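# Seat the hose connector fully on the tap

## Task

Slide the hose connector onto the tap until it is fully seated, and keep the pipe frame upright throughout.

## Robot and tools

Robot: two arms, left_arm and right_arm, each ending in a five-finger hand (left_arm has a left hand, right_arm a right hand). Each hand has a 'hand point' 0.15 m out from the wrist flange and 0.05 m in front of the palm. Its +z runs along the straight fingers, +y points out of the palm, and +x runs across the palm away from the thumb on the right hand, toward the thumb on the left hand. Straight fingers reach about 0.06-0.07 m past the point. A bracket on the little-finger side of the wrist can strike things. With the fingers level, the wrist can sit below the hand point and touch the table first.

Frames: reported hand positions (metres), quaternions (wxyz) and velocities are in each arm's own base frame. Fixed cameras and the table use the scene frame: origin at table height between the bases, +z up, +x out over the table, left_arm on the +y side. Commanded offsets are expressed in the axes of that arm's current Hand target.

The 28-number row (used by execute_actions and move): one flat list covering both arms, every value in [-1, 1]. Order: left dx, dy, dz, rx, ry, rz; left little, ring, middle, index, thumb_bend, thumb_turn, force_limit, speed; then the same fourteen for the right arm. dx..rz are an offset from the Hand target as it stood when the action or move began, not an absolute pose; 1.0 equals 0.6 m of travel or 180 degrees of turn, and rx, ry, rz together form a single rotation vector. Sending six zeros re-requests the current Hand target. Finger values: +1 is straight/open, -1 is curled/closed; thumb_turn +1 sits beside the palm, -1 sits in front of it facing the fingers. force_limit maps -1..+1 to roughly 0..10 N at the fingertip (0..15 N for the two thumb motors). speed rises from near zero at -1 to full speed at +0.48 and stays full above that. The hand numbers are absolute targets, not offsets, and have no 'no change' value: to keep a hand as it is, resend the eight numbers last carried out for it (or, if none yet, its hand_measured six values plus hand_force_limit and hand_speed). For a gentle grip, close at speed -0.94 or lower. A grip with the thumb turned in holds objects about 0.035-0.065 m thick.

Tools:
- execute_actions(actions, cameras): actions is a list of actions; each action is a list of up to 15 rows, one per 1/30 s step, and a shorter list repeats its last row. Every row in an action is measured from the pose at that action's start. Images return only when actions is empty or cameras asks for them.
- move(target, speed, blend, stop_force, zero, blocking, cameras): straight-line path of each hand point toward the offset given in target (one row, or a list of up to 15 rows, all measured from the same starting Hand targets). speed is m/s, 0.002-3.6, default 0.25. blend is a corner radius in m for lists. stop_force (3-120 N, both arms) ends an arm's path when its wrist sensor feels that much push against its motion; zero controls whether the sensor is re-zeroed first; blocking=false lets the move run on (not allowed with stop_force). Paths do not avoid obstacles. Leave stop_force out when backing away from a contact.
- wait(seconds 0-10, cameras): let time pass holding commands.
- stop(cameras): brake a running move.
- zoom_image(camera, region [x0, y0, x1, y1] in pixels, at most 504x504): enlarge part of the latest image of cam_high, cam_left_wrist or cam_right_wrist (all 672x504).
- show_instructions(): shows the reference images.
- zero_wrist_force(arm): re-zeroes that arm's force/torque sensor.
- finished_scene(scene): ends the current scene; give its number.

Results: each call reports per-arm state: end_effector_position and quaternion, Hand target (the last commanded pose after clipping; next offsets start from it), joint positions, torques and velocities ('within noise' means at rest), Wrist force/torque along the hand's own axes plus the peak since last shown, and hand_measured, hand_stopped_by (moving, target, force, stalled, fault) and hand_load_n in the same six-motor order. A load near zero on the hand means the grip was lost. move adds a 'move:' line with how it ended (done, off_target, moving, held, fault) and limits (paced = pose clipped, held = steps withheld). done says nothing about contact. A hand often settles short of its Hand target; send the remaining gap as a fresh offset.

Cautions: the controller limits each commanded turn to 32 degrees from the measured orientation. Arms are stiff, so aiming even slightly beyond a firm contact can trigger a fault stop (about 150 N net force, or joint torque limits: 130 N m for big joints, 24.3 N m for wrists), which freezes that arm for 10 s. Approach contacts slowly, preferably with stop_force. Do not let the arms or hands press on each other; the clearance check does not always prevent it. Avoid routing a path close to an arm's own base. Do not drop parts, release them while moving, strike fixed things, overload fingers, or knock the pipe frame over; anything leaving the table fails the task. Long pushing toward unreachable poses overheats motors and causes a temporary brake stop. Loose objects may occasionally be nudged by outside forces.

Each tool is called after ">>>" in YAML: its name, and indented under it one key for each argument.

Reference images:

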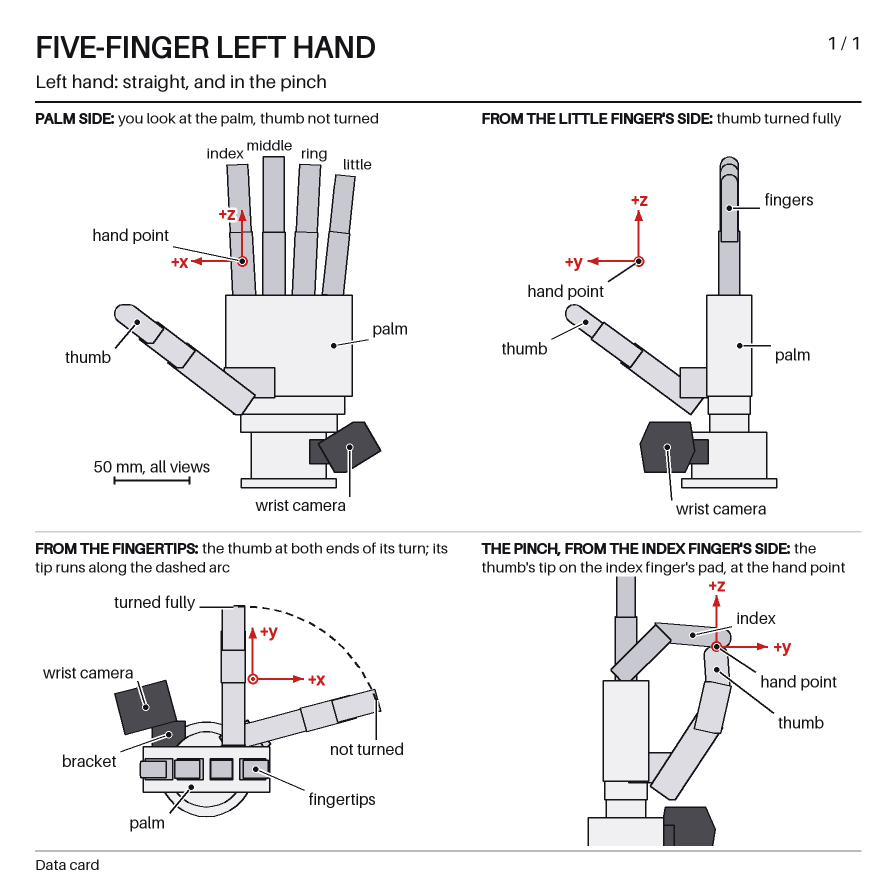

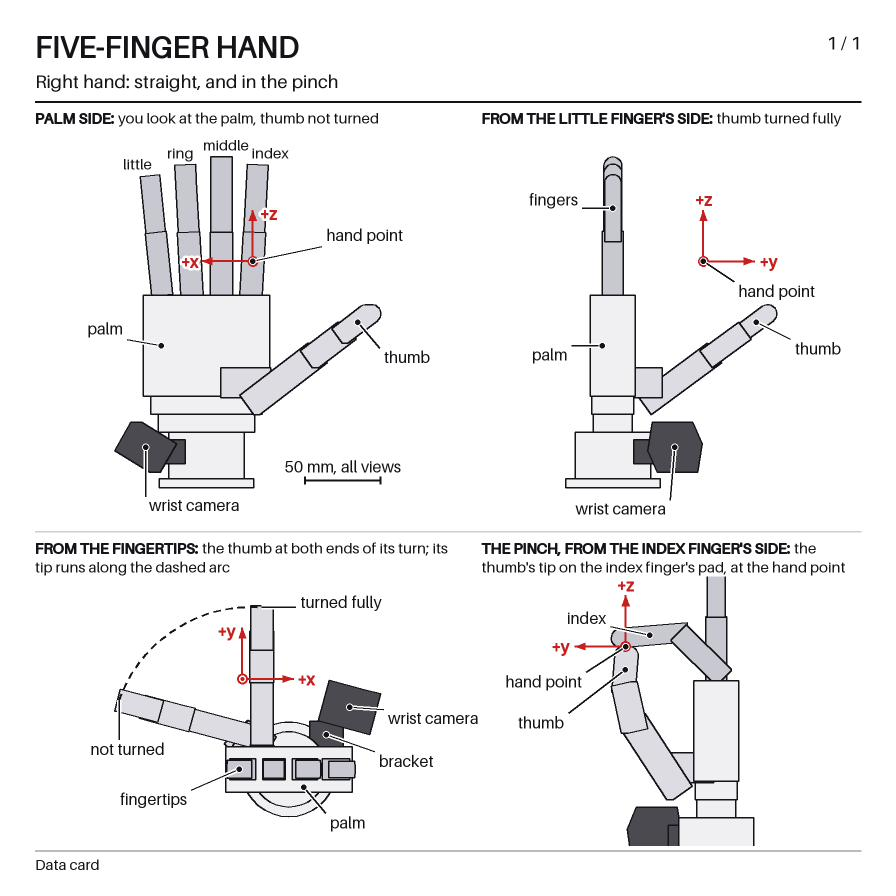

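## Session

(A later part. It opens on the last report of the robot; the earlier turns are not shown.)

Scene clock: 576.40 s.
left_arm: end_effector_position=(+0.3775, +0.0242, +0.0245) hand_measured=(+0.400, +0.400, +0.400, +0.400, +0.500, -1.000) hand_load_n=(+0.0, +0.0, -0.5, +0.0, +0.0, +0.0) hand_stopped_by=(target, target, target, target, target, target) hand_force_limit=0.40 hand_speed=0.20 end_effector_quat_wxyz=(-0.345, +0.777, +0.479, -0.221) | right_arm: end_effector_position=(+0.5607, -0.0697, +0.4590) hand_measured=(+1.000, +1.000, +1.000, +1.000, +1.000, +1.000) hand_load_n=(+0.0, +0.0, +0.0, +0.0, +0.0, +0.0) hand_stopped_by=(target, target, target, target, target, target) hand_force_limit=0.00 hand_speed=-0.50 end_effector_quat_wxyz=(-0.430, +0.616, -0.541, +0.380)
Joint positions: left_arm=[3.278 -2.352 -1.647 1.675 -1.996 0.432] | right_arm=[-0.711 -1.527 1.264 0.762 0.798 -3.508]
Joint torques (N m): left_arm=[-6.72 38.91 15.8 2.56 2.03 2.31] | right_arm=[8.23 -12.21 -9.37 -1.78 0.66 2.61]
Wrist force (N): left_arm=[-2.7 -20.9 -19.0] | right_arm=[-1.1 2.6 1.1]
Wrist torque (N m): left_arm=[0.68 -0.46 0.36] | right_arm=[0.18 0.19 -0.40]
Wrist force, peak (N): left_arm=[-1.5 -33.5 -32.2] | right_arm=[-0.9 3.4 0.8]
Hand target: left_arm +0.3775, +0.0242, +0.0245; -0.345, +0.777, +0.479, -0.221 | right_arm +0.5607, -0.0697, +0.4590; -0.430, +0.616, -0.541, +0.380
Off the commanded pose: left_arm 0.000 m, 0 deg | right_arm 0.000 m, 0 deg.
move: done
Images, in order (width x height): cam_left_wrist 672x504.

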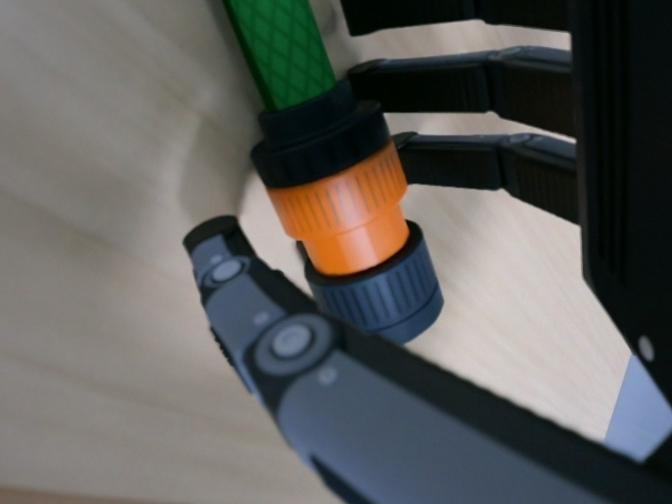

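>>> move:
  target: [0,-0.0087,-0.0078,0,0,0,0.4,0.4,0.4,0.4,0.5,-1,0.4,0.2,0,0,0,0,0,0,1,1,1,1,1,1,0,-0.5]
  speed: 0.05
  cameras: ["cam_left_wrist"]

Scene clock: 582.50 s.
left_arm: end_effector_position=(+0.3776, +0.0242, +0.0316) hand_measured=(+0.400, +0.400, +0.400, +0.400, +0.500, -1.000) hand_load_n=(+0.0, +0.0, +0.0, +0.0, +0.0, +0.0) hand_stopped_by=(target, target, target, target, target, target) hand_force_limit=0.40 hand_speed=0.20 end_effector_quat_wxyz=(-0.345, +0.777, +0.479, -0.221) | right_arm: end_effector_position=(+0.5607, -0.0697, +0.4590) hand_measured=(+1.000, +1.000, +1.000, +1.000, +1.000, +1.000) hand_load_n=(+0.0, +0.0, +0.0, +0.0, +0.0, -0.5) hand_stopped_by=(target, target, target, target, target, target) hand_force_limit=0.00 hand_speed=-0.50 end_effector_quat_wxyz=(-0.430, +0.616, -0.541, +0.380)
Joint positions: left_arm=[3.278 -2.339 -1.646 1.661 -1.996 0.433] | right_arm=[-0.711 -1.527 1.264 0.762 0.798 -3.508]
Joint torques (N m): left_arm=[8.92 34.79 17.95 -1.4 -1.43 2.16] | right_arm=[6.84 -12.57 -10.25 -1.78 0.45 2.42]
Wrist force (N): left_arm=[-0.9 -0.2 0.4] | right_arm=[-1.1 2.5 1.2]
Wrist torque (N m): left_arm=[0.14 0.17 -0.11] | right_arm=[0.16 0.20 -0.39]
Wrist force, peak (N): left_arm=[-2.7 -21.1 -18.8] | right_arm=[-0.9 3.0 1.5]
Hand target: left_arm +0.3776, +0.0242, +0.0315; -0.345, +0.777, +0.479, -0.221 | right_arm +0.5607, -0.0697, +0.4590; -0.430, +0.616, -0.541, +0.380
Off the commanded pose: left_arm 0.000 m, 0 deg | right_arm 0.000 m, 0 deg.
move: done
Images, in order (width x height): cam_left_wrist 672x504.

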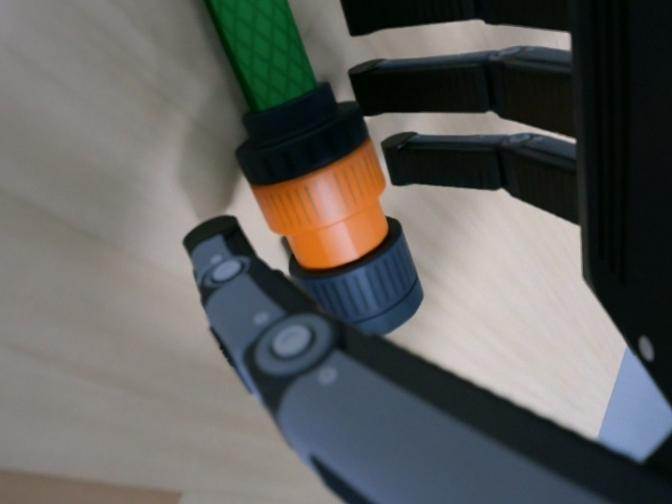

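>>> move:
  target:
    - [0,0,0,0,0,0,0.22,0.22,0.22,0.22,0.5,-1,-0.2,-0.6,0,0,0,0,0,0,1,1,1,1,1,1,0,-0.5]
    - [0,0.0037,0.0033,0,0,0,0.22,0.22,0.22,0.22,0.5,-1,-0.2,-0.6,0,0,0,0,0,0,1,1,1,1,1,1,0,-0.5]
  speed: 0.05
  stop_force: 6
  cameras: ["cam_left_wrist"]

Scene clock: 605.40 s.
left_arm: end_effector_position=(+0.3776, +0.0242, +0.0285) hand_measured=(+0.220, +0.220, +0.220, +0.220, +0.500, -1.000) hand_load_n=(+0.0, +0.0, +0.0, +0.0, +0.0, +0.0) hand_stopped_by=(target, target, target, target, target, target) hand_force_limit=-0.20 hand_speed=-0.60 end_effector_quat_wxyz=(-0.345, +0.777, +0.479, -0.221) | right_arm: end_effector_position=(+0.5607, -0.0697, +0.4590) hand_measured=(+1.000, +1.000, +1.000, +1.000, +1.000, +1.000) hand_load_n=(+0.0, +0.0, +0.0, +0.0, +0.0, +0.0) hand_stopped_by=(target, target, target, target, target, target) hand_force_limit=0.00 hand_speed=-0.50 end_effector_quat_wxyz=(-0.430, +0.616, -0.541, +0.380)
Joint positions: left_arm=[3.278 -2.345 -1.647 1.667 -1.996 0.433] | right_arm=[-0.711 -1.527 1.264 0.762 0.798 -3.508]
Joint torques (N m): left_arm=[-7.9 45.83 2.03 -4.22 0.31 -1.77] | right_arm=[6.47 -13.18 -9.12 -1.84 0.28 2.46]
Wrist force (N): left_arm=[-0.8 -0.4 0.8] | right_arm=[-0.8 2.8 1.1]
Wrist torque (N m): left_arm=[0.09 0.17 -0.10] | right_arm=[0.21 0.16 -0.37]
Wrist force, peak (N): left_arm=[-1.1 -0.1 0.7] | right_arm=[-1.2 3.2 1.1]
Hand target: left_arm +0.3776, +0.0242, +0.0285; -0.345, +0.777, +0.479, -0.221 | right_arm +0.5607, -0.0697, +0.4590; -0.430, +0.616, -0.541, +0.380
Off the commanded pose: left_arm 0.000 m, 0 deg | right_arm 0.000 m, 0 deg.
move: done
Images, in order (width x height): cam_left_wrist 672x504.

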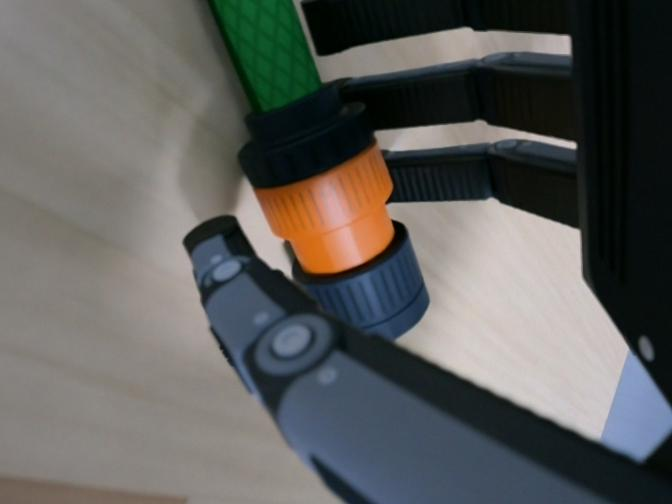

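>>> move:
  target: [0,0,0,0,0,0,-0.4,-0.4,-0.3,-0.3,-0.2,-1,-0.2,-0.85,0,0,0,0,0,0,1,1,1,1,1,1,0,-0.5]
  speed: 0.05
  cameras: ["cam_left_wrist"]

Scene clock: 610.93 s.
left_arm: end_effector_position=(+0.3776, +0.0242, +0.0285) hand_measured=(-0.400, -0.028, +0.084, +0.042, +0.416, -1.000) hand_load_n=(+0.0, +3.5, +2.0, +5.0, +8.5, +4.0) hand_stopped_by=(target, force, force, force, force, target) hand_force_limit=-0.20 hand_speed=-0.85 end_effector_quat_wxyz=(-0.345, +0.777, +0.479, -0.221) | right_arm: end_effector_position=(+0.5607, -0.0697, +0.4590) hand_measured=(+1.000, +1.000, +1.000, +1.000, +1.000, +1.000) hand_load_n=(+0.0, +0.0, +0.0, +0.0, +0.0, +0.0) hand_stopped_by=(target, target, target, target, target, target) hand_force_limit=0.00 hand_speed=-0.50 end_effector_quat_wxyz=(-0.430, +0.616, -0.541, +0.380)
Joint positions: left_arm=[3.278 -2.345 -1.647 1.667 -1.996 0.432] | right_arm=[-0.711 -1.527 1.264 0.762 0.798 -3.508]
Joint torques (N m): left_arm=[-7.93 48.29 6.15 -3.42 0.29 -1.96] | right_arm=[7.83 -14.78 -9.95 -1.89 -0.16 2.29]
Wrist force (N): left_arm=[-0.7 0.1 0.8] | right_arm=[-0.8 2.8 1.3]
Wrist torque (N m): left_arm=[0.14 0.20 -0.11] | right_arm=[0.20 0.16 -0.37]
Wrist force, peak (N): left_arm=[-1.3 0.0 1.0] | right_arm=[-1.2 3.0 1.3]
Hand target: left_arm +0.3776, +0.0242, +0.0285; -0.345, +0.777, +0.479, -0.221 | right_arm +0.5607, -0.0697, +0.4590; -0.430, +0.616, -0.541, +0.380
Off the commanded pose: left_arm 0.000 m, 0 deg | right_arm 0.000 m, 0 deg.
move: done
Images, in order (width x height): cam_left_wrist 672x504.

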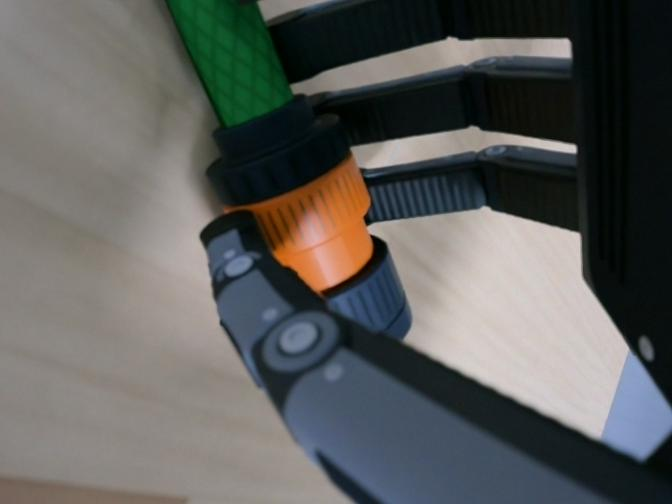

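>>> move:
  target:
    - [0,0,0,0,0,0,-0.5,-0.5,-0.4,-0.4,-0.3,-1,0.4,-0.85,0,0,0,0,0,0,1,1,1,1,1,1,0,-0.5]
    - [0,0,0,0,0,0,-0.5,-0.52,-0.42,-0.42,-0.32,-1,0.55,-0.85,0,0,0,0,0,0,1,1,1,1,1,1,0,-0.5]
    - [0,-0.0436,-0.0387,0,0,0,-0.5,-0.52,-0.42,-0.42,-0.32,-1,0.55,-0.85,0,0,0,0,0,0,1,1,1,1,1,1,0,-0.5]
  speed: 0.08
  cameras: ["cam_left_wrist"]

Scene clock: 627.90 s.
left_arm: end_effector_position=(+0.3778, +0.0246, +0.0635) hand_measured=(-0.500, -0.090, +0.046, +0.008, +0.420, -1.000) hand_load_n=(+0.5, +7.5, +6.5, +9.0, +19.5, +7.5) hand_stopped_by=(target, force, force, force, force, target) hand_force_limit=0.55 hand_speed=-0.85 end_effector_quat_wxyz=(-0.345, +0.777, +0.479, -0.221) | right_arm: end_effector_position=(+0.5607, -0.0697, +0.4590) hand_measured=(+1.000, +1.000, +1.000, +1.000, +1.000, +1.000) hand_load_n=(+0.0, +0.0, +0.0, +0.0, +0.0, +0.0) hand_stopped_by=(target, target, target, target, target, target) hand_force_limit=0.00 hand_speed=-0.50 end_effector_quat_wxyz=(-0.430, +0.616, -0.541, +0.380)
Joint positions: left_arm=[3.279 -2.285 -1.64 1.601 -1.997 0.433] | right_arm=[-0.711 -1.527 1.264 0.762 0.798 -3.508]
Joint torques (N m): left_arm=[10.39 33.62 7.62 -1.3 -1.19 2.01] | right_arm=[8.39 -14.58 -10.01 -1.7 0 2.18]
Wrist force (N): left_arm=[-0.6 0.5 0.8] | right_arm=[-0.8 2.6 1.0]
Wrist torque (N m): left_arm=[0.15 0.21 -0.15] | right_arm=[0.18 0.16 -0.37]
Wrist force, peak (N): left_arm=[-0.9 0.8 1.5] | right_arm=[-0.9 3.3 0.9]
Hand target: left_arm +0.3778, +0.0246, +0.0635; -0.345, +0.777, +0.479, -0.221 | right_arm +0.5607, -0.0697, +0.4590; -0.430, +0.616, -0.541, +0.380
Off the commanded pose: left_arm 0.000 m, 0 deg | right_arm 0.000 m, 0 deg.
move: done
Images, in order (width x height): cam_left_wrist 672x504.

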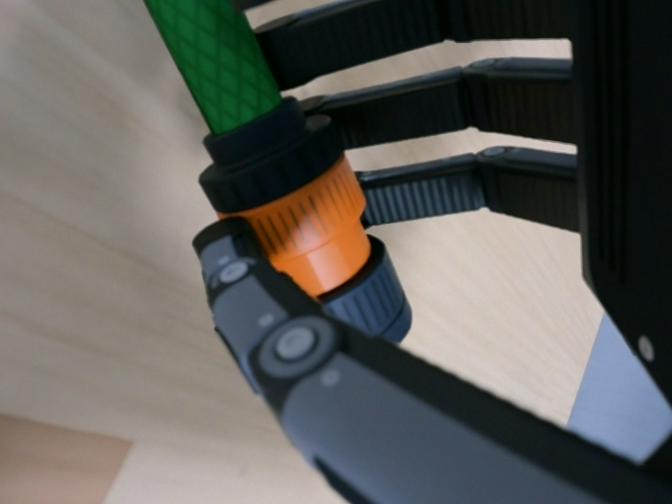

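>>> move:
  target:
    - [-0.0562,-0.2547,-0.3155,0,0,0,-0.5,-0.52,-0.42,-0.42,-0.32,-1,0.55,-0.85,0,0,0,0,0,0,1,1,1,1,1,1,0,-0.5]
    - [-0.1615,-0.2192,-0.4035,-0.2488,0.0588,0.2640,-0.5,-0.52,-0.42,-0.42,-0.32,-1,0.55,-0.85,0,0,0,0,0,0,1,1,1,1,1,1,0,-0.5]
  speed: [0.15,0.18]
  cameras: ["cam_high","cam_left_wrist"]

Scene clock: 676.83 s.
left_arm: end_effector_position=(+0.4201, -0.1006, +0.3239) hand_measured=(-0.500, -0.092, +0.046, +0.006, +0.420, -1.000) hand_load_n=(+0.0, +0.0, +12.5, +0.0, +11.0, +0.5) hand_stopped_by=(target, force, force, force, force, target) hand_force_limit=0.55 hand_speed=-0.85 end_effector_quat_wxyz=(+0.043, +0.985, +0.148, -0.076) | right_arm: end_effector_position=(+0.5607, -0.0697, +0.4590) hand_measured=(+1.000, +1.000, +1.000, +1.000, +1.000, +1.000) hand_load_n=(+0.0, +0.0, +0.0, +0.0, +0.0, -0.5) hand_stopped_by=(target, target, target, target, target, target) hand_force_limit=0.00 hand_speed=-0.50 end_effector_quat_wxyz=(-0.430, +0.616, -0.541, +0.380)
Joint positions: left_arm=[3.412 -1.79 -1.407 1.465 -1.505 1.548] | right_arm=[-0.711 -1.527 1.264 0.762 0.798 -3.508]
Joint torques (N m): left_arm=[-10.72 20.75 25.65 -4.56 0.75 1.05] | right_arm=[6.92 -18.04 -10.13 -1.73 -0.18 2.46]
Wrist force (N): left_arm=[-0.7 -0.1 1.4] | right_arm=[-0.9 2.8 1.2]
Wrist torque (N m): left_arm=[0.08 0.22 0.03] | right_arm=[0.21 0.16 -0.37]
Wrist force, peak (N): left_arm=[-0.9 1.6 2.0] | right_arm=[-0.9 3.1 1.3]
Hand target: left_arm +0.4201, -0.1007, +0.3239; +0.043, +0.985, +0.148, -0.076 | right_arm +0.5607, -0.0697, +0.4590; -0.430, +0.616, -0.541, +0.380
Off the commanded pose: left_arm 0.000 m, 0 deg | right_arm 0.000 m, 0 deg.
move: done
Images, in order (width x height): cam_high 672x504, cam_left_wrist 672x504.

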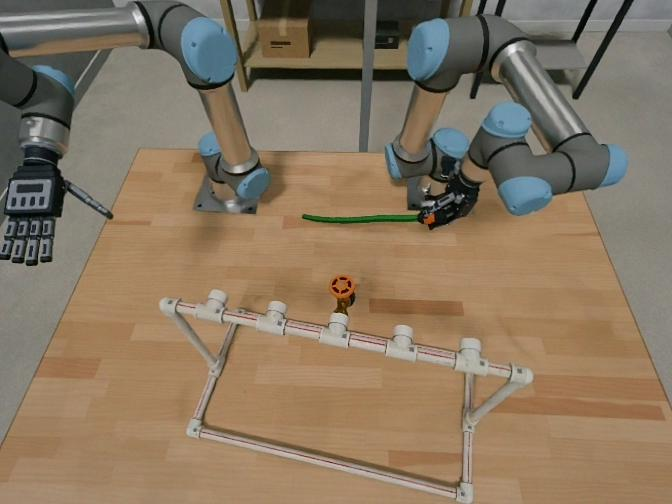

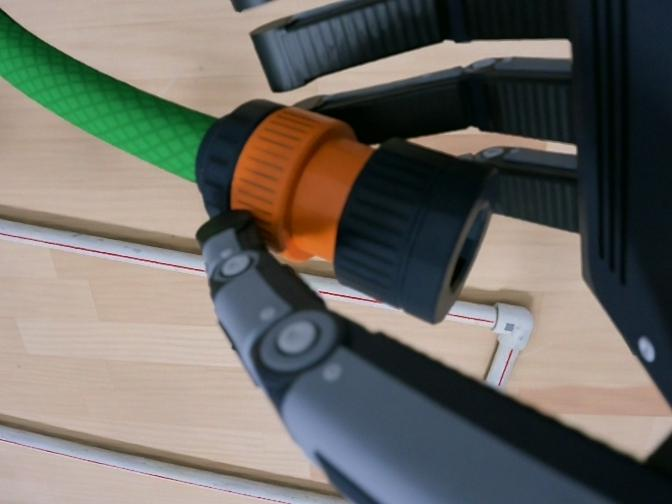

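>>> move:
  target: [0.0568,0.2028,0.2067,0.0933,-0.0332,0.5248,-0.5,-0.52,-0.42,-0.42,-0.32,-1,0.55,-0.85,0,0,0,0,0,0,1,1,1,1,1,1,0,-0.5]
  speed: 0.13
  cameras: ["cam_high","cam_left_wrist"]

Scene clock: 742.70 s.
left_arm: end_effector_position=(+0.4716, -0.2202, +0.2037) hand_measured=(-0.500, -0.092, +0.046, +0.006, +0.418, -1.000) hand_load_n=(+0.0, +2.0, +11.5, +0.0, +9.5, +1.5) hand_stopped_by=(target, force, force, force, force, target) hand_force_limit=0.55 hand_speed=-0.85 end_effector_quat_wxyz=(-0.037, +0.769, -0.633, -0.084) | right_arm: end_effector_position=(+0.5607, -0.0697, +0.4590) hand_measured=(+1.000, +1.000, +1.000, +1.000, +1.000, +1.000) hand_load_n=(+0.0, +0.0, +0.0, +0.0, +0.0, +0.0) hand_stopped_by=(target, target, target, target, target, target) hand_force_limit=0.00 hand_speed=-0.50 end_effector_quat_wxyz=(-0.430, +0.616, -0.541, +0.380)
Joint positions: left_arm=[2.988 -2.295 -0.947 1.563 -1.721 2.787] | right_arm=[-0.711 -1.527 1.264 0.762 0.798 -3.508]
Joint torques (N m): left_arm=[11.79 54.57 8.98 -4.53 0.81 -1.37] | right_arm=[7.47 -17.97 -9.53 -1.85 -0.62 2.22]
Wrist force (N): left_arm=[-0.9 0.4 0.9] | right_arm=[-0.9 2.8 0.8]
Wrist torque (N m): left_arm=[0.02 0.27 -0.05] | right_arm=[0.23 0.17 -0.37]
Wrist force, peak (N): left_arm=[-1.2 -0.1 1.4] | right_arm=[-0.8 3.3 0.8]
Hand target: left_arm +0.4716, -0.2201, +0.2038; -0.037, +0.769, -0.633, -0.084 | right_arm +0.5607, -0.0697, +0.4590; -0.430, +0.616, -0.541, +0.380
Off the commanded pose: left_arm 0.000 m, 0 deg | right_arm 0.000 m, 0 deg.
move: done
Images, in order (width x height): cam_high 672x504, cam_left_wrist 672x504.

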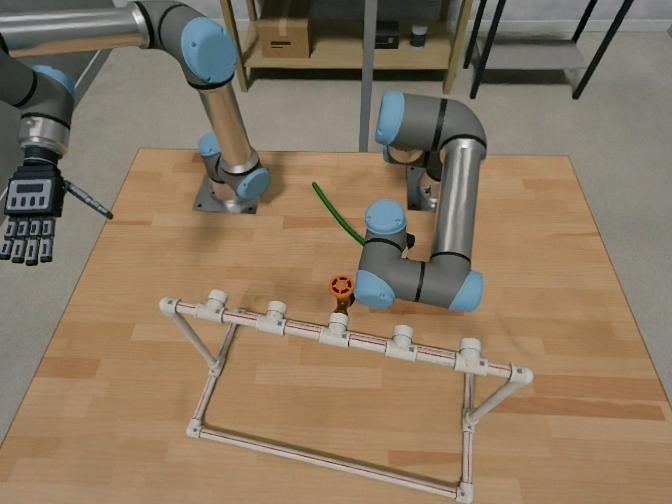

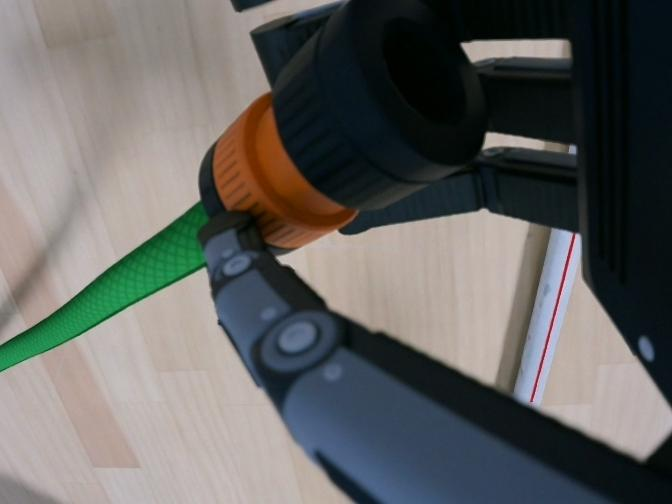

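>>> move:
  target:
    - [0.0293,-0.0082,0.164,0,0,0,-0.5,-0.52,-0.42,-0.42,-0.32,-1,0.55,-0.85,0,0,0,0,0,0,1,1,1,1,1,1,0,-0.5]
    - [0.3425,0.1065,0.1138,0,0,0,-0.5,-0.52,-0.42,-0.42,-0.32,-1,0.55,-0.85,0,0,0,0,0,0,1,1,1,1,1,1,0,-0.5]
  speed: 0.12
  cameras: ["cam_high","cam_left_wrist"]

Scene clock: 786.33 s.
left_arm: end_effector_position=(+0.4412, -0.4201, +0.1035) hand_measured=(-0.500, -0.092, +0.046, +0.006, +0.418, -1.000) hand_load_n=(+0.0, +0.0, +13.0, +0.0, +7.0, +1.0) hand_stopped_by=(target, force, force, force, force, target) hand_force_limit=0.55 hand_speed=-0.85 end_effector_quat_wxyz=(-0.037, +0.769, -0.633, -0.084) | right_arm: end_effector_position=(+0.5607, -0.0697, +0.4590) hand_measured=(+1.000, +1.000, +1.000, +1.000, +1.000, +1.000) hand_load_n=(+0.0, +0.0, +0.0, +0.0, +0.0, -0.5) hand_stopped_by=(target, target, target, target, target, target) hand_force_limit=0.00 hand_speed=-0.50 end_effector_quat_wxyz=(-0.430, +0.616, -0.541, +0.380)
Joint positions: left_arm=[2.66 -2.583 -0.687 1.55 -1.678 2.459] | right_arm=[-0.711 -1.527 1.264 0.762 0.798 -3.508]
Joint torques (N m): left_arm=[10.17 57.78 21.35 -1.46 -1.32 1.33] | right_arm=[7.42 -19.7 -9.25 -1.77 -0.85 2.33]
Wrist force (N): left_arm=[-1.0 0.0 0.7] | right_arm=[-0.9 2.7 1.4]
Wrist torque (N m): left_arm=[-0.08 0.22 -0.14] | right_arm=[0.19 0.17 -0.38]
Wrist force, peak (N): left_arm=[-2.3 -1.0 0.9] | right_arm=[-0.5 3.3 1.3]
Hand target: left_arm +0.4413, -0.4201, +0.1035; -0.037, +0.769, -0.633, -0.084 | right_arm +0.5607, -0.0697, +0.4590; -0.430, +0.616, -0.541, +0.380
Off the commanded pose: left_arm 0.000 m, 0 deg | right_arm 0.000 m, 0 deg.
move: done
Images, in order (width x height): cam_high 672x504, cam_left_wrist 672x504.

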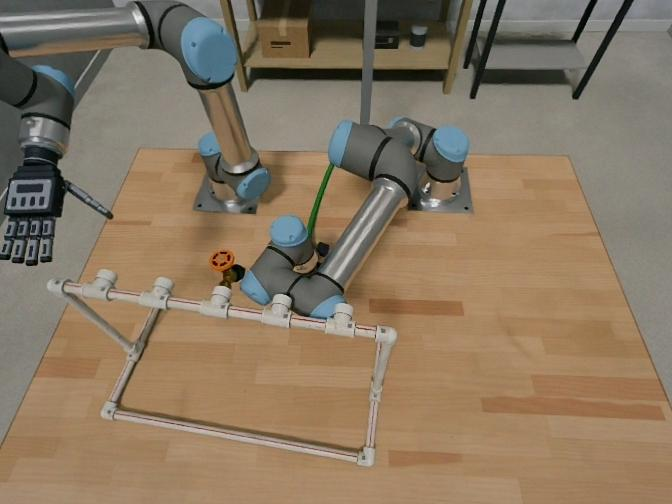

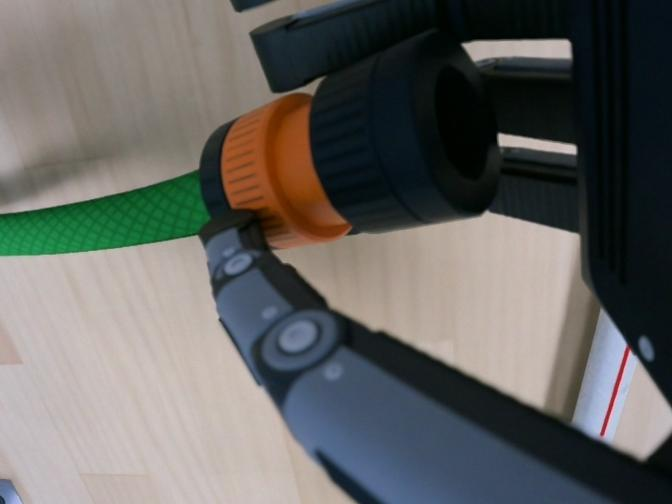

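>>> move:
  target:
    - [-0.0484,-0.0099,0.0082,0,0,0,-0.5,-0.52,-0.42,-0.42,-0.32,-1,0.55,-0.85,0,0,0,0,0,0,1,1,1,1,1,1,0,-0.5]
    - [-0.0381,-0.0127,0.0655,0,0,0,-0.5,-0.52,-0.42,-0.42,-0.32,-1,0.55,-0.85,0,0,0,0,0,0,1,1,1,1,1,1,0,-0.5]
  speed: 0.06
  cameras: ["cam_high","cam_left_wrist"]

Scene clock: 837.30 s.
left_arm: end_effector_position=(+0.4413, -0.3901, +0.0684) hand_measured=(-0.500, -0.092, +0.046, +0.006, +0.418, -1.000) hand_load_n=(+0.0, +0.0, +14.0, +0.0, +5.5, +0.0) hand_stopped_by=(target, force, force, force, force, target) hand_force_limit=0.55 hand_speed=-0.85 end_effector_quat_wxyz=(-0.037, +0.769, -0.633, -0.084) end_effector_velocity=(+0.001, +0.000, +0.003) end_effector_angular_velocity=(+0.000, -0.001, +0.000) | right_arm: end_effector_position=(+0.5607, -0.0697, +0.4590) hand_measured=(+1.000, +1.000, +1.000, +1.000, +1.000, +1.000) hand_load_n=(+0.0, +0.0, +0.0, +0.0, +0.0, -0.5) hand_stopped_by=(target, target, target, target, target, target) hand_force_limit=0.00 hand_speed=-0.50 end_effector_quat_wxyz=(-0.430, +0.616, -0.541, +0.380)
Joint positions: left_arm=[2.702 -2.543 -0.855 1.681 -1.684 2.501] | right_arm=[-0.711 -1.527 1.264 0.762 0.798 -3.508]
Joint velocities: left_arm=[0 0.002 0.004 -0.005 -0.001 0] | right_arm=[within noise]
Joint torques (N m): left_arm=[-10.45 60.21 25.61 -4.6 0.95 -2.44] | right_arm=[8.03 -20.08 -9.9 -1.52 -1.03 2.26]
Wrist force (N): left_arm=[-1.0 -0.1 0.3] | right_arm=[-0.7 2.7 0.8]
Wrist torque (N m): left_arm=[-0.15 0.19 -0.04] | right_arm=[0.21 0.15 -0.37]
Wrist force, peak (N): left_arm=[-1.7 0.1 0.8] | right_arm=[-0.9 3.2 1.1]
Hand target: left_arm +0.4413, -0.3901, +0.0686; -0.037, +0.769, -0.633, -0.084 | right_arm +0.5607, -0.0697, +0.4590; -0.430, +0.616, -0.541, +0.380
Off the commanded pose: left_arm 0.000 m, 0 deg | right_arm 0.000 m, 0 deg.
move: done
Images, in order (width x height): cam_high 672x504, cam_left_wrist 672x504.

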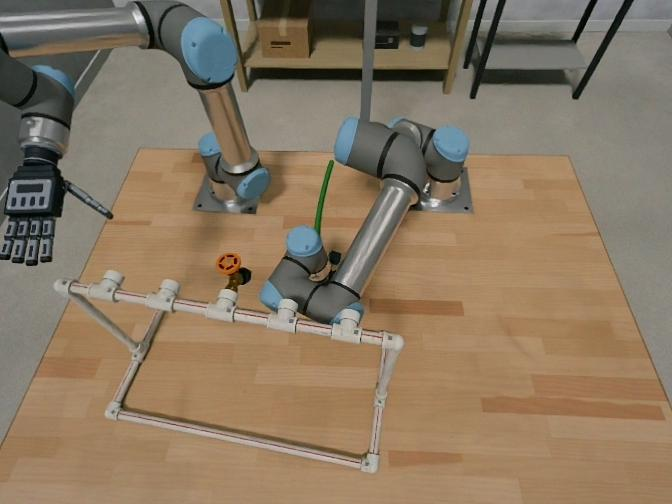

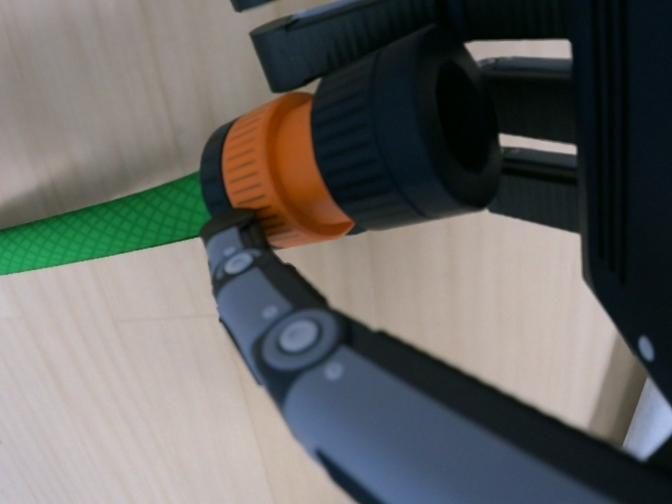

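>>> move:
  target:
    - [-0.0110,0.0653,0.0055,0,0,0,-0.5,-0.52,-0.42,-0.42,-0.32,-1,0.55,-0.85,0,0,0,0,0,0,1,1,1,1,1,1,0,-0.5]
    - [-0.0081,0.0645,0.0219,0,0,0,-0.5,-0.52,-0.42,-0.42,-0.32,-1,0.55,-0.85,0,0,0,0,0,0,1,1,1,1,1,1,0,-0.5]
    - [-0.0081,0.0645,0.0219,0,0,0,0,0.1,0.1,0.1,0.8,-1,0.2,-0.7,0,0,0,0,0,0,1,1,1,1,1,1,0,-0.5]
  speed: 0.06
  cameras: ["cam_high","cam_left_wrist"]

Scene clock: 863.93 s.
left_arm: end_effector_position=(+0.4014, -0.3908, +0.0584) hand_measured=(+0.000, +0.100, +0.100, +0.100, +0.800, -1.000) hand_load_n=(+0.0, +0.0, +0.0, +0.5, +0.0, -0.5) hand_stopped_by=(target, target, target, target, target, target) hand_force_limit=0.20 hand_speed=-0.70 end_effector_quat_wxyz=(-0.037, +0.769, -0.633, -0.084) | right_arm: end_effector_position=(+0.5607, -0.0697, +0.4590) hand_measured=(+1.000, +1.000, +1.000, +1.000, +1.000, +1.000) hand_load_n=(+0.0, +0.0, +0.0, +0.0, -0.5, -0.5) hand_stopped_by=(target, target, target, target, target, target) hand_force_limit=0.00 hand_speed=-0.50 end_effector_quat_wxyz=(-0.430, +0.616, -0.541, +0.380)
Joint positions: left_arm=[2.673 -2.465 -1.033 1.778 -1.68 2.472] | right_arm=[-0.711 -1.527 1.264 0.762 0.798 -3.508]
Joint torques (N m): left_arm=[10.12 58.49 24.02 -1.23 -0.74 1.97] | right_arm=[7.16 -19.84 -9.45 -1.78 -1.09 2]
Wrist force (N): left_arm=[-0.7 -0.1 0.5] | right_arm=[-0.9 2.6 1.0]
Wrist torque (N m): left_arm=[0.00 0.14 -0.03] | right_arm=[0.19 0.18 -0.39]
Wrist force, peak (N): left_arm=[-1.2 -0.2 0.6] | right_arm=[-1.0 3.2 1.3]
Hand target: left_arm +0.4014, -0.3908, +0.0584; -0.037, +0.769, -0.633, -0.084 | right_arm +0.5607, -0.0697, +0.4590; -0.430, +0.616, -0.541, +0.380
Off the commanded pose: left_arm 0.000 m, 0 deg | right_arm 0.000 m, 0 deg.
move: done
Images, in order (width x height): cam_high 672x504, cam_left_wrist 672x504.

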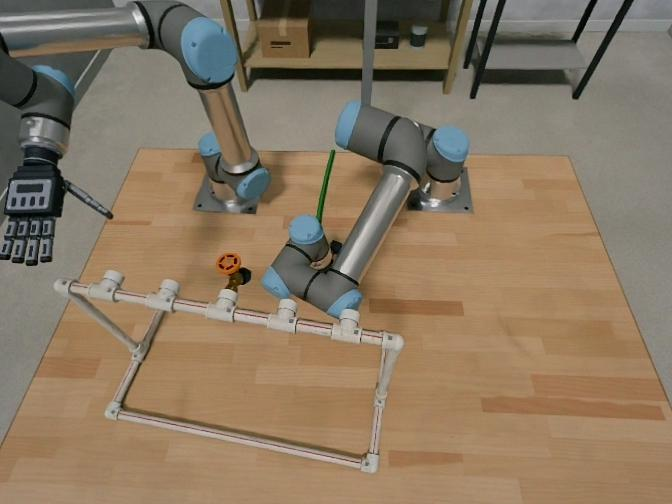

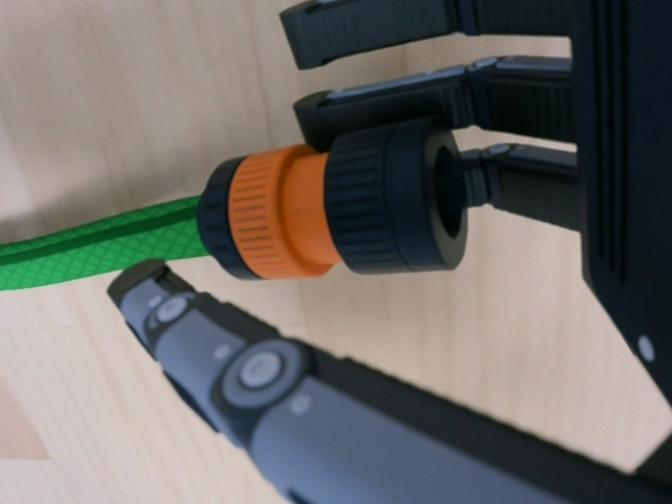

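>>> move:
  target:
    - [-0.01,0.003,-0.055,0,0,0,0.3,0.3,0.3,0.3,1,-1,0.2,-0.5,0,0,0,0,0,0,1,1,1,1,1,1,0,-0.5]
    - [-0.035,0.026,-0.18,0,0,0,0.3,0.3,0.3,0.3,1,-1,0.2,-0.5,0,0,0,0,0,0,1,1,1,1,1,1,0,-0.5]
  speed: 0.06
  cameras: ["cam_high","cam_left_wrist"]

Scene clock: 926.70 s.
left_arm: end_effector_position=(+0.3912, -0.3913, +0.1692) hand_measured=(+0.300, +0.300, +0.300, +0.300, +1.000, -1.000) hand_load_n=(+0.0, +0.0, +0.0, +0.0, +0.0, +0.5) hand_stopped_by=(target, target, target, target, target, target) hand_force_limit=0.20 hand_speed=-0.50 end_effector_quat_wxyz=(-0.037, +0.769, -0.633, -0.084) end_effector_velocity=(+0.000, +0.000, -0.002) end_effector_angular_velocity=(+0.001, +0.000, +0.000) | right_arm: end_effector_position=(+0.5607, -0.0697, +0.4590) hand_measured=(+1.000, +1.000, +1.000, +1.000, +1.000, +1.000) hand_load_n=(+0.0, +0.0, +0.0, +0.0, +0.0, -0.5) hand_stopped_by=(target, target, target, target, target, target) hand_force_limit=0.00 hand_speed=-0.50 end_effector_quat_wxyz=(-0.430, +0.616, -0.541, +0.380)
Joint positions: left_arm=[2.664 -2.365 -0.924 1.568 -1.678 2.463] | right_arm=[-0.711 -1.527 1.264 0.762 0.798 -3.508]
Joint velocities: left_arm=[0 -0.001 -0.004 0.005 -0.001 0] | right_arm=[within noise]
Joint torques (N m): left_arm=[-5.62 42.85 9.58 -0.98 0.94 -1.28] | right_arm=[7.14 -22.08 -10.68 -1.79 -0.97 1.96]
Wrist force (N): left_arm=[-1.1 0.3 0.4] | right_arm=[-0.9 2.7 1.3]
Wrist torque (N m): left_arm=[0.06 0.23 0.01] | right_arm=[0.19 0.16 -0.38]
Wrist force, peak (N): left_arm=[-0.6 -0.1 1.4] | right_arm=[-0.9 3.4 1.2]
Hand target: left_arm +0.3912, -0.3912, +0.1691; -0.037, +0.769, -0.633, -0.084 | right_arm +0.5607, -0.0697, +0.4590; -0.430, +0.616, -0.541, +0.380
Off the commanded pose: left_arm 0.000 m, 0 deg | right_arm 0.000 m, 0 deg.
move: done
Images, in order (width x height): cam_high 672x504, cam_left_wrist 672x504.

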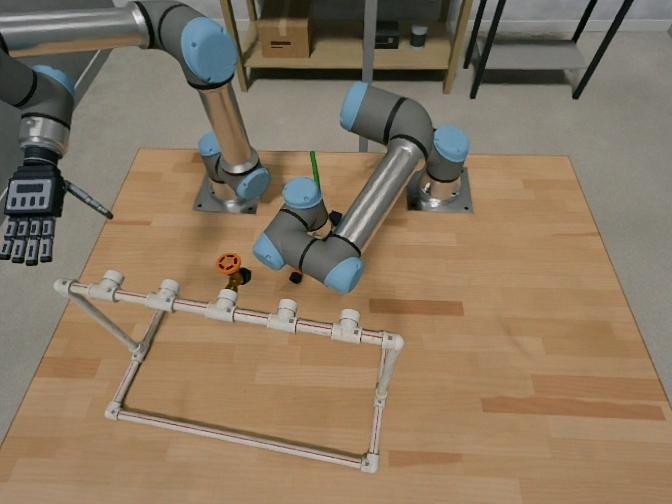

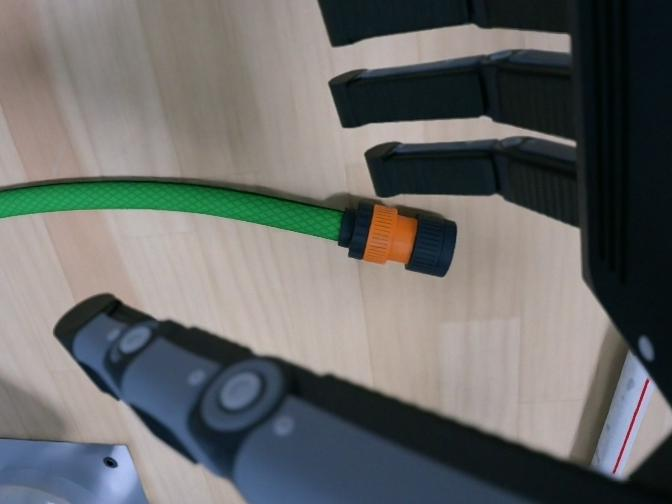

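>>> move:
  target: [0.1253,0.0025,-0.0918,0.3043,-0.1452,-0.3431,0.4,0.4,0.4,0.4,0.5,-1,0.4,0.2,0,0,0,0,0,0,1,1,1,1,1,1,0,-0.5]
  speed: 0.25
  cameras: ["cam_high","cam_left_wrist"]

Scene clock: 990.90 s.
left_arm: end_effector_position=(+0.4024, -0.4453, +0.1961) hand_measured=(+0.400, +0.400, +0.400, +0.400, +0.500, -1.000) hand_load_n=(+0.0, +0.0, +0.0, +0.0, +0.0, +0.0) hand_stopped_by=(target, target, target, target, target, target) hand_force_limit=0.40 hand_speed=0.20 end_effector_quat_wxyz=(-0.383, +0.867, -0.316, +0.020) | right_arm: end_effector_position=(+0.5607, -0.0697, +0.4590) hand_measured=(+1.000, +1.000, +1.000, +1.000, +1.000, +1.000) hand_load_n=(+0.0, +0.0, +0.0, +0.0, +0.0, -0.5) hand_stopped_by=(target, target, target, target, target, target) hand_force_limit=0.00 hand_speed=-0.50 end_effector_quat_wxyz=(-0.430, +0.616, -0.541, +0.380)
Joint positions: left_arm=[2.321 -2.512 -0.708 1.261 -2.276 1.305] | right_arm=[-0.711 -1.527 1.264 0.762 0.798 -3.508]
Joint torques (N m): left_arm=[9.3 60.62 8.3 -0.89 0.35 -1.75] | right_arm=[7.27 -22.55 -10.01 -1.6 -0.9 1.95]
Wrist force (N): left_arm=[-1.4 -0.4 0.6] | right_arm=[-0.7 2.9 1.1]
Wrist torque (N m): left_arm=[0.03 0.27 -0.13] | right_arm=[0.22 0.15 -0.36]
Wrist force, peak (N): left_arm=[-1.6 -3.9 0.7] | right_arm=[-0.9 3.1 1.4]
Hand target: left_arm +0.4024, -0.4452, +0.1961; -0.383, +0.868, -0.316, +0.020 (not the last commanded pose) | right_arm +0.5607, -0.0697, +0.4590; -0.430, +0.616, -0.541, +0.380
Off the commanded pose: left_arm 0.032 m, 30 deg | right_arm 0.000 m, 0 deg.
move: held (left_arm; a check stopped the path); limits=held
pose unreachable (left arm): on one or more control steps of this call, first in action 0 (counted from 0), this arm could not follow its commanded pose, so it was not sent that pose on those steps. It may still have moved: this result reports where it is.
cause: moving toward the commanded pose would bring two parts of the arm too close to each other (joints 4 (wrist 1) to 6 (wrist 3) lie between them).
Images, in order (width x height): cam_high 672x504, cam_left_wrist 672x504.

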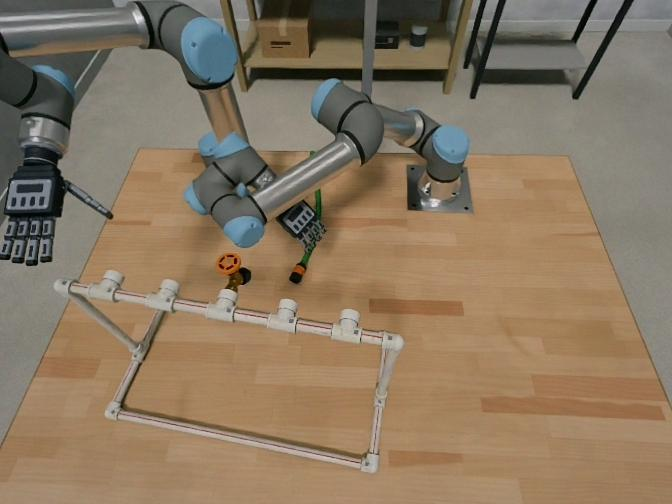

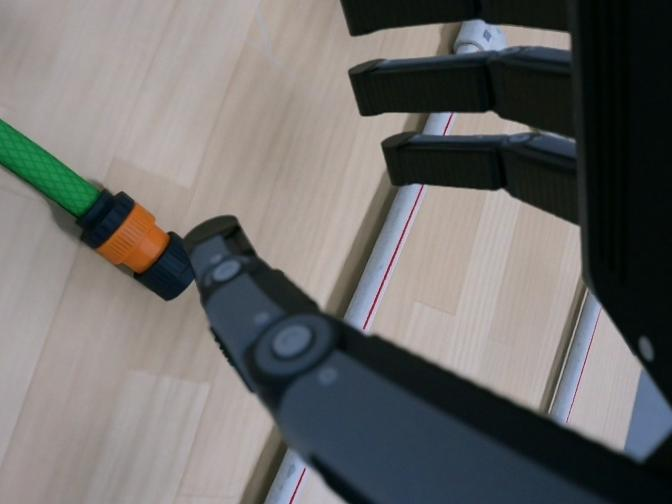

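>>> zoom_image:
  camera: "cam_high"
  region: [220, 130, 420, 300]

Scaled by 2.520 from the camera's 672x504 image, which has a finer 960x720 frame.

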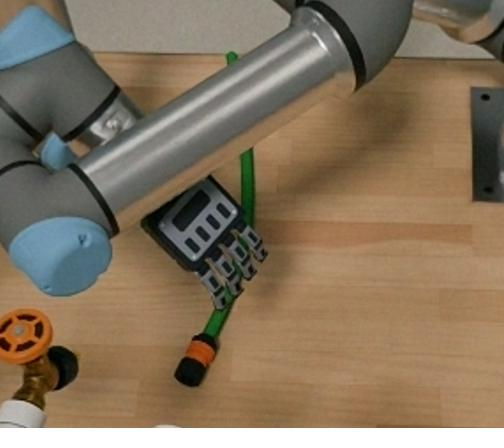

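>>> move:
  target:
    - [-0.0453,-0.08,-0.0373,-0.1997,0.0943,0.2246,0.4,0.4,0.4,0.4,0.5,-1,0.4,0.2,0,0,0,0,0,0,1,1,1,1,1,1,0,-0.5]
    - [-0.0507,-0.106,-0.011,-0.1107,0.261,0.5231,0.4,0.4,0.4,0.4,0.5,-1,0.4,0.2,0,0,0,0,0,0,1,1,1,1,1,1,0,-0.5]
    - [-0.0172,-0.0545,0.0245,0.121,0.7391,0.5091,0.4,0.4,0.4,0.4,0.5,-1,0.4,0.2,0,0,0,0,0,0,1,1,1,1,1,1,0,-0.5]
  speed: 0.3
  blend: 0.03
  cameras: ["cam_high","cam_left_wrist"]

Scene clock: 1212.30 s.
left_arm: end_effector_position=(+0.4157, -0.4132, +0.2100) hand_measured=(+0.400, +0.400, +0.400, +0.400, +0.500, -1.000) hand_load_n=(+0.0, +0.0, +0.0, +0.0, +0.0, +0.0) hand_stopped_by=(target, target, target, target, target, target) hand_force_limit=0.40 hand_speed=0.20 end_effector_quat_wxyz=(-0.073, +0.115, +0.836, -0.532) | right_arm: end_effector_position=(+0.5607, -0.0697, +0.4590) hand_measured=(+1.000, +1.000, +1.000, +1.000, +1.000, +1.000) hand_load_n=(-0.5, +0.0, +0.0, +0.0, +0.0, +0.0) hand_stopped_by=(target, target, target, target, target, target) hand_force_limit=0.00 hand_speed=-0.50 end_effector_quat_wxyz=(-0.430, +0.616, -0.541, +0.380)
Joint positions: left_arm=[2.959 -2.244 -1.27 1.755 -0.446 4.921] | right_arm=[-0.711 -1.527 1.264 0.762 0.798 -3.508]
Joint torques (N m): left_arm=[-10.39 48.61 22.14 -3.23 2.28 2.18] | right_arm=[8.17 -24.38 -9.43 -1.58 -0.89 1.85]
Wrist force (N): left_arm=[-1.3 -0.4 0.6] | right_arm=[-0.9 2.8 0.9]
Wrist torque (N m): left_arm=[0.10 0.25 0.01] | right_arm=[0.22 0.18 -0.37]
Wrist force, peak (N): left_arm=[-1.7 -0.4 0.8] | right_arm=[-1.1 3.2 1.1]
Hand target: left_arm +0.4157, -0.4133, +0.2100; -0.073, +0.115, +0.836, -0.532 | right_arm +0.5607, -0.0697, +0.4590; -0.430, +0.616, -0.541, +0.380
Off the commanded pose: left_arm 0.000 m, 0 deg | right_arm 0.000 m, 0 deg.
move: done
Images, in order (width x height): cam_high 672x504, cam_left_wrist 672x504.

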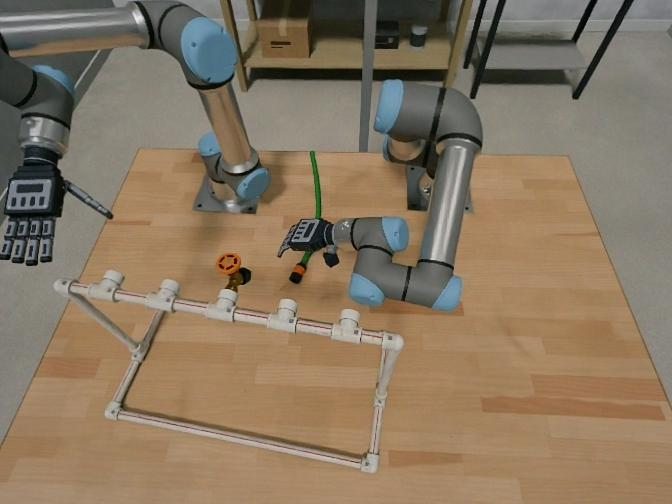

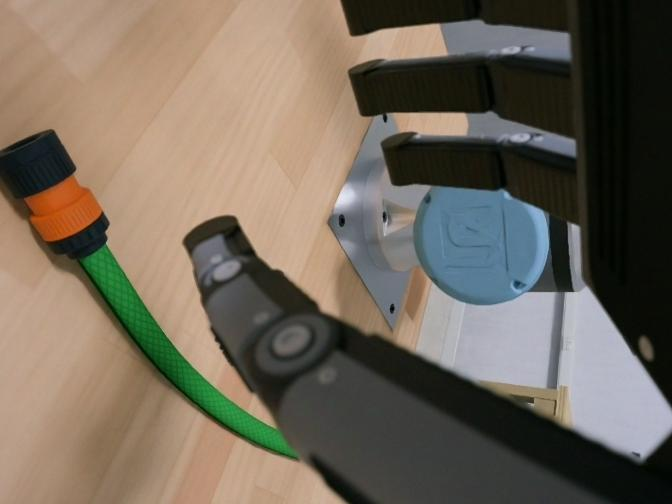

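>>> move:
  target: [-0.003,0.164,0.082,0,0,0,0.9,0.9,0.4,0.4,0.5,-1,0.4,0.2,0,0,0,0,0,0,1,1,1,1,1,1,0,-0.5]
  speed: 0.15
  cameras: ["cam_left_wrist"]

Scene clock: 1229.27 s.
left_arm: end_effector_position=(+0.4166, -0.4166, +0.1001) hand_measured=(+0.900, +0.900, +0.400, +0.400, +0.500, -1.000) hand_load_n=(+0.0, +0.0, +0.0, +0.0, +0.0, +0.0) hand_stopped_by=(target, target, target, target, target, target) hand_force_limit=0.40 hand_speed=0.20 end_effector_quat_wxyz=(-0.073, +0.115, +0.836, -0.532) | right_arm: end_effector_position=(+0.5607, -0.0697, +0.4590) hand_measured=(+1.000, +1.000, +1.000, +1.000, +1.000, +1.000) hand_load_n=(+0.0, +0.0, +0.0, +0.0, +0.0, +0.0) hand_stopped_by=(target, target, target, target, target, target) hand_force_limit=0.00 hand_speed=-0.50 end_effector_quat_wxyz=(-0.430, +0.616, -0.541, +0.380)
Joint positions: left_arm=[2.953 -2.371 -1.351 1.975 -0.445 4.908] | right_arm=[-0.711 -1.527 1.264 0.762 0.798 -3.508]
Joint torques (N m): left_arm=[-4.93 43.62 22.78 -2.54 2.15 0.26] | right_arm=[7.27 -25.61 -10.5 -1.86 -1.29 2.11]
Wrist force (N): left_arm=[-1.4 -0.3 0.6] | right_arm=[-0.7 2.8 1.2]
Wrist torque (N m): left_arm=[0.12 0.26 0.03] | right_arm=[0.21 0.14 -0.36]
Wrist force, peak (N): left_arm=[-1.3 -1.9 -0.1] | right_arm=[-1.0 3.0 1.1]
Hand target: left_arm +0.4167, -0.4165, +0.1001; -0.073, +0.115, +0.836, -0.532 | right_arm +0.5607, -0.0697, +0.4590; -0.430, +0.616, -0.541, +0.380
Off the commanded pose: left_arm 0.000 m, 0 deg | right_arm 0.000 m, 0 deg.
move: done
Images, in order (width x height): cam_left_wrist 672x504.

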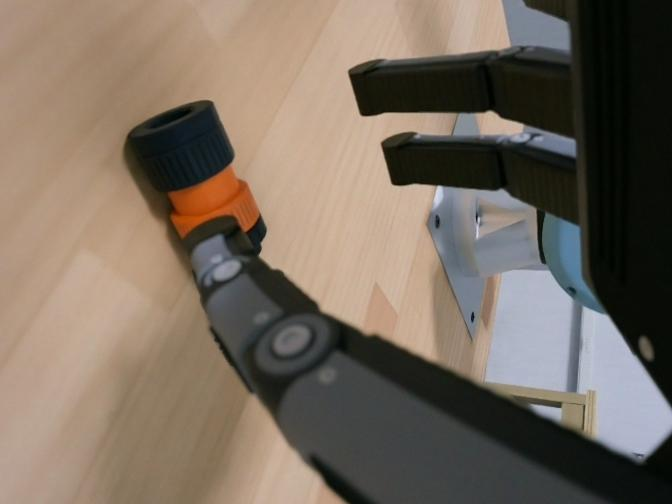

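>>> move:
  target: [0.007,0.0205,0.0747,0,0,0,0.9,0.9,0.4,0.4,0.5,-1,0.4,0.2,0,0,0,0,0,0,1,1,1,1,1,1,0,-0.5]
  speed: 0.12
  cameras: ["cam_left_wrist"]

Scene clock: 1256.53 s.
left_arm: end_effector_position=(+0.4031, -0.4495, +0.0700) hand_measured=(+0.900, +0.900, +0.400, +0.400, +0.500, -1.000) hand_load_n=(+0.0, +0.0, +0.0, +0.0, +0.0, +0.0) hand_stopped_by=(target, target, target, target, target, target) hand_force_limit=0.40 hand_speed=0.20 end_effector_quat_wxyz=(-0.073, +0.115, +0.836, -0.532) | right_arm: end_effector_position=(+0.5607, -0.0697, +0.4590) hand_measured=(+1.000, +1.000, +1.000, +1.000, +1.000, +1.000) hand_load_n=(+0.0, +0.0, +0.0, +0.0, +0.0, +0.0) hand_stopped_by=(target, target, target, target, target, target) hand_force_limit=0.00 hand_speed=-0.50 end_effector_quat_wxyz=(-0.430, +0.616, -0.541, +0.380)
Joint positions: left_arm=[2.888 -2.402 -1.342 2.134 -0.438 4.756] | right_arm=[-0.711 -1.527 1.264 0.762 0.798 -3.508]
Joint torques (N m): left_arm=[8.24 50.86 5.86 -1.81 0.11 0.25] | right_arm=[7.86 -25.19 -8.78 -1.72 -1.11 2.01]
Wrist force (N): left_arm=[-1.2 -0.5 0.6] | right_arm=[-0.7 2.8 1.1]
Wrist torque (N m): left_arm=[0.08 0.26 -0.12] | right_arm=[0.21 0.13 -0.36]
Wrist force, peak (N): left_arm=[-1.2 -0.3 1.8] | right_arm=[-1.2 3.2 1.2]
Hand target: left_arm +0.4031, -0.4495, +0.0699; -0.073, +0.115, +0.836, -0.532 | right_arm +0.5607, -0.0697, +0.4590; -0.430, +0.616, -0.541, +0.380
Off the commanded pose: left_arm 0.000 m, 0 deg | right_arm 0.000 m, 0 deg.
move: done
Images, in order (width x height): cam_left_wrist 672x504.

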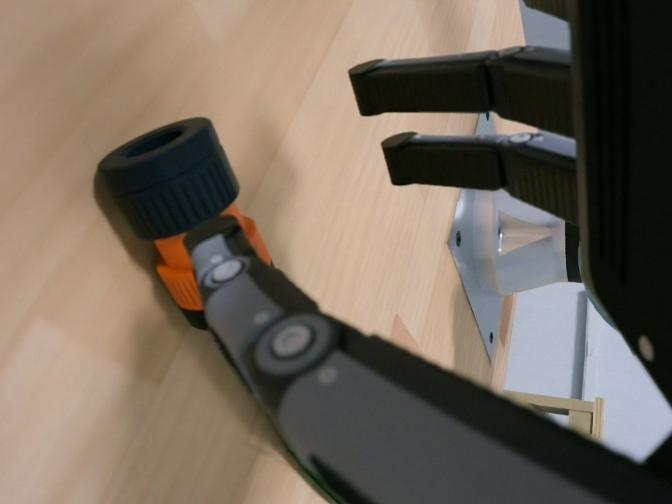

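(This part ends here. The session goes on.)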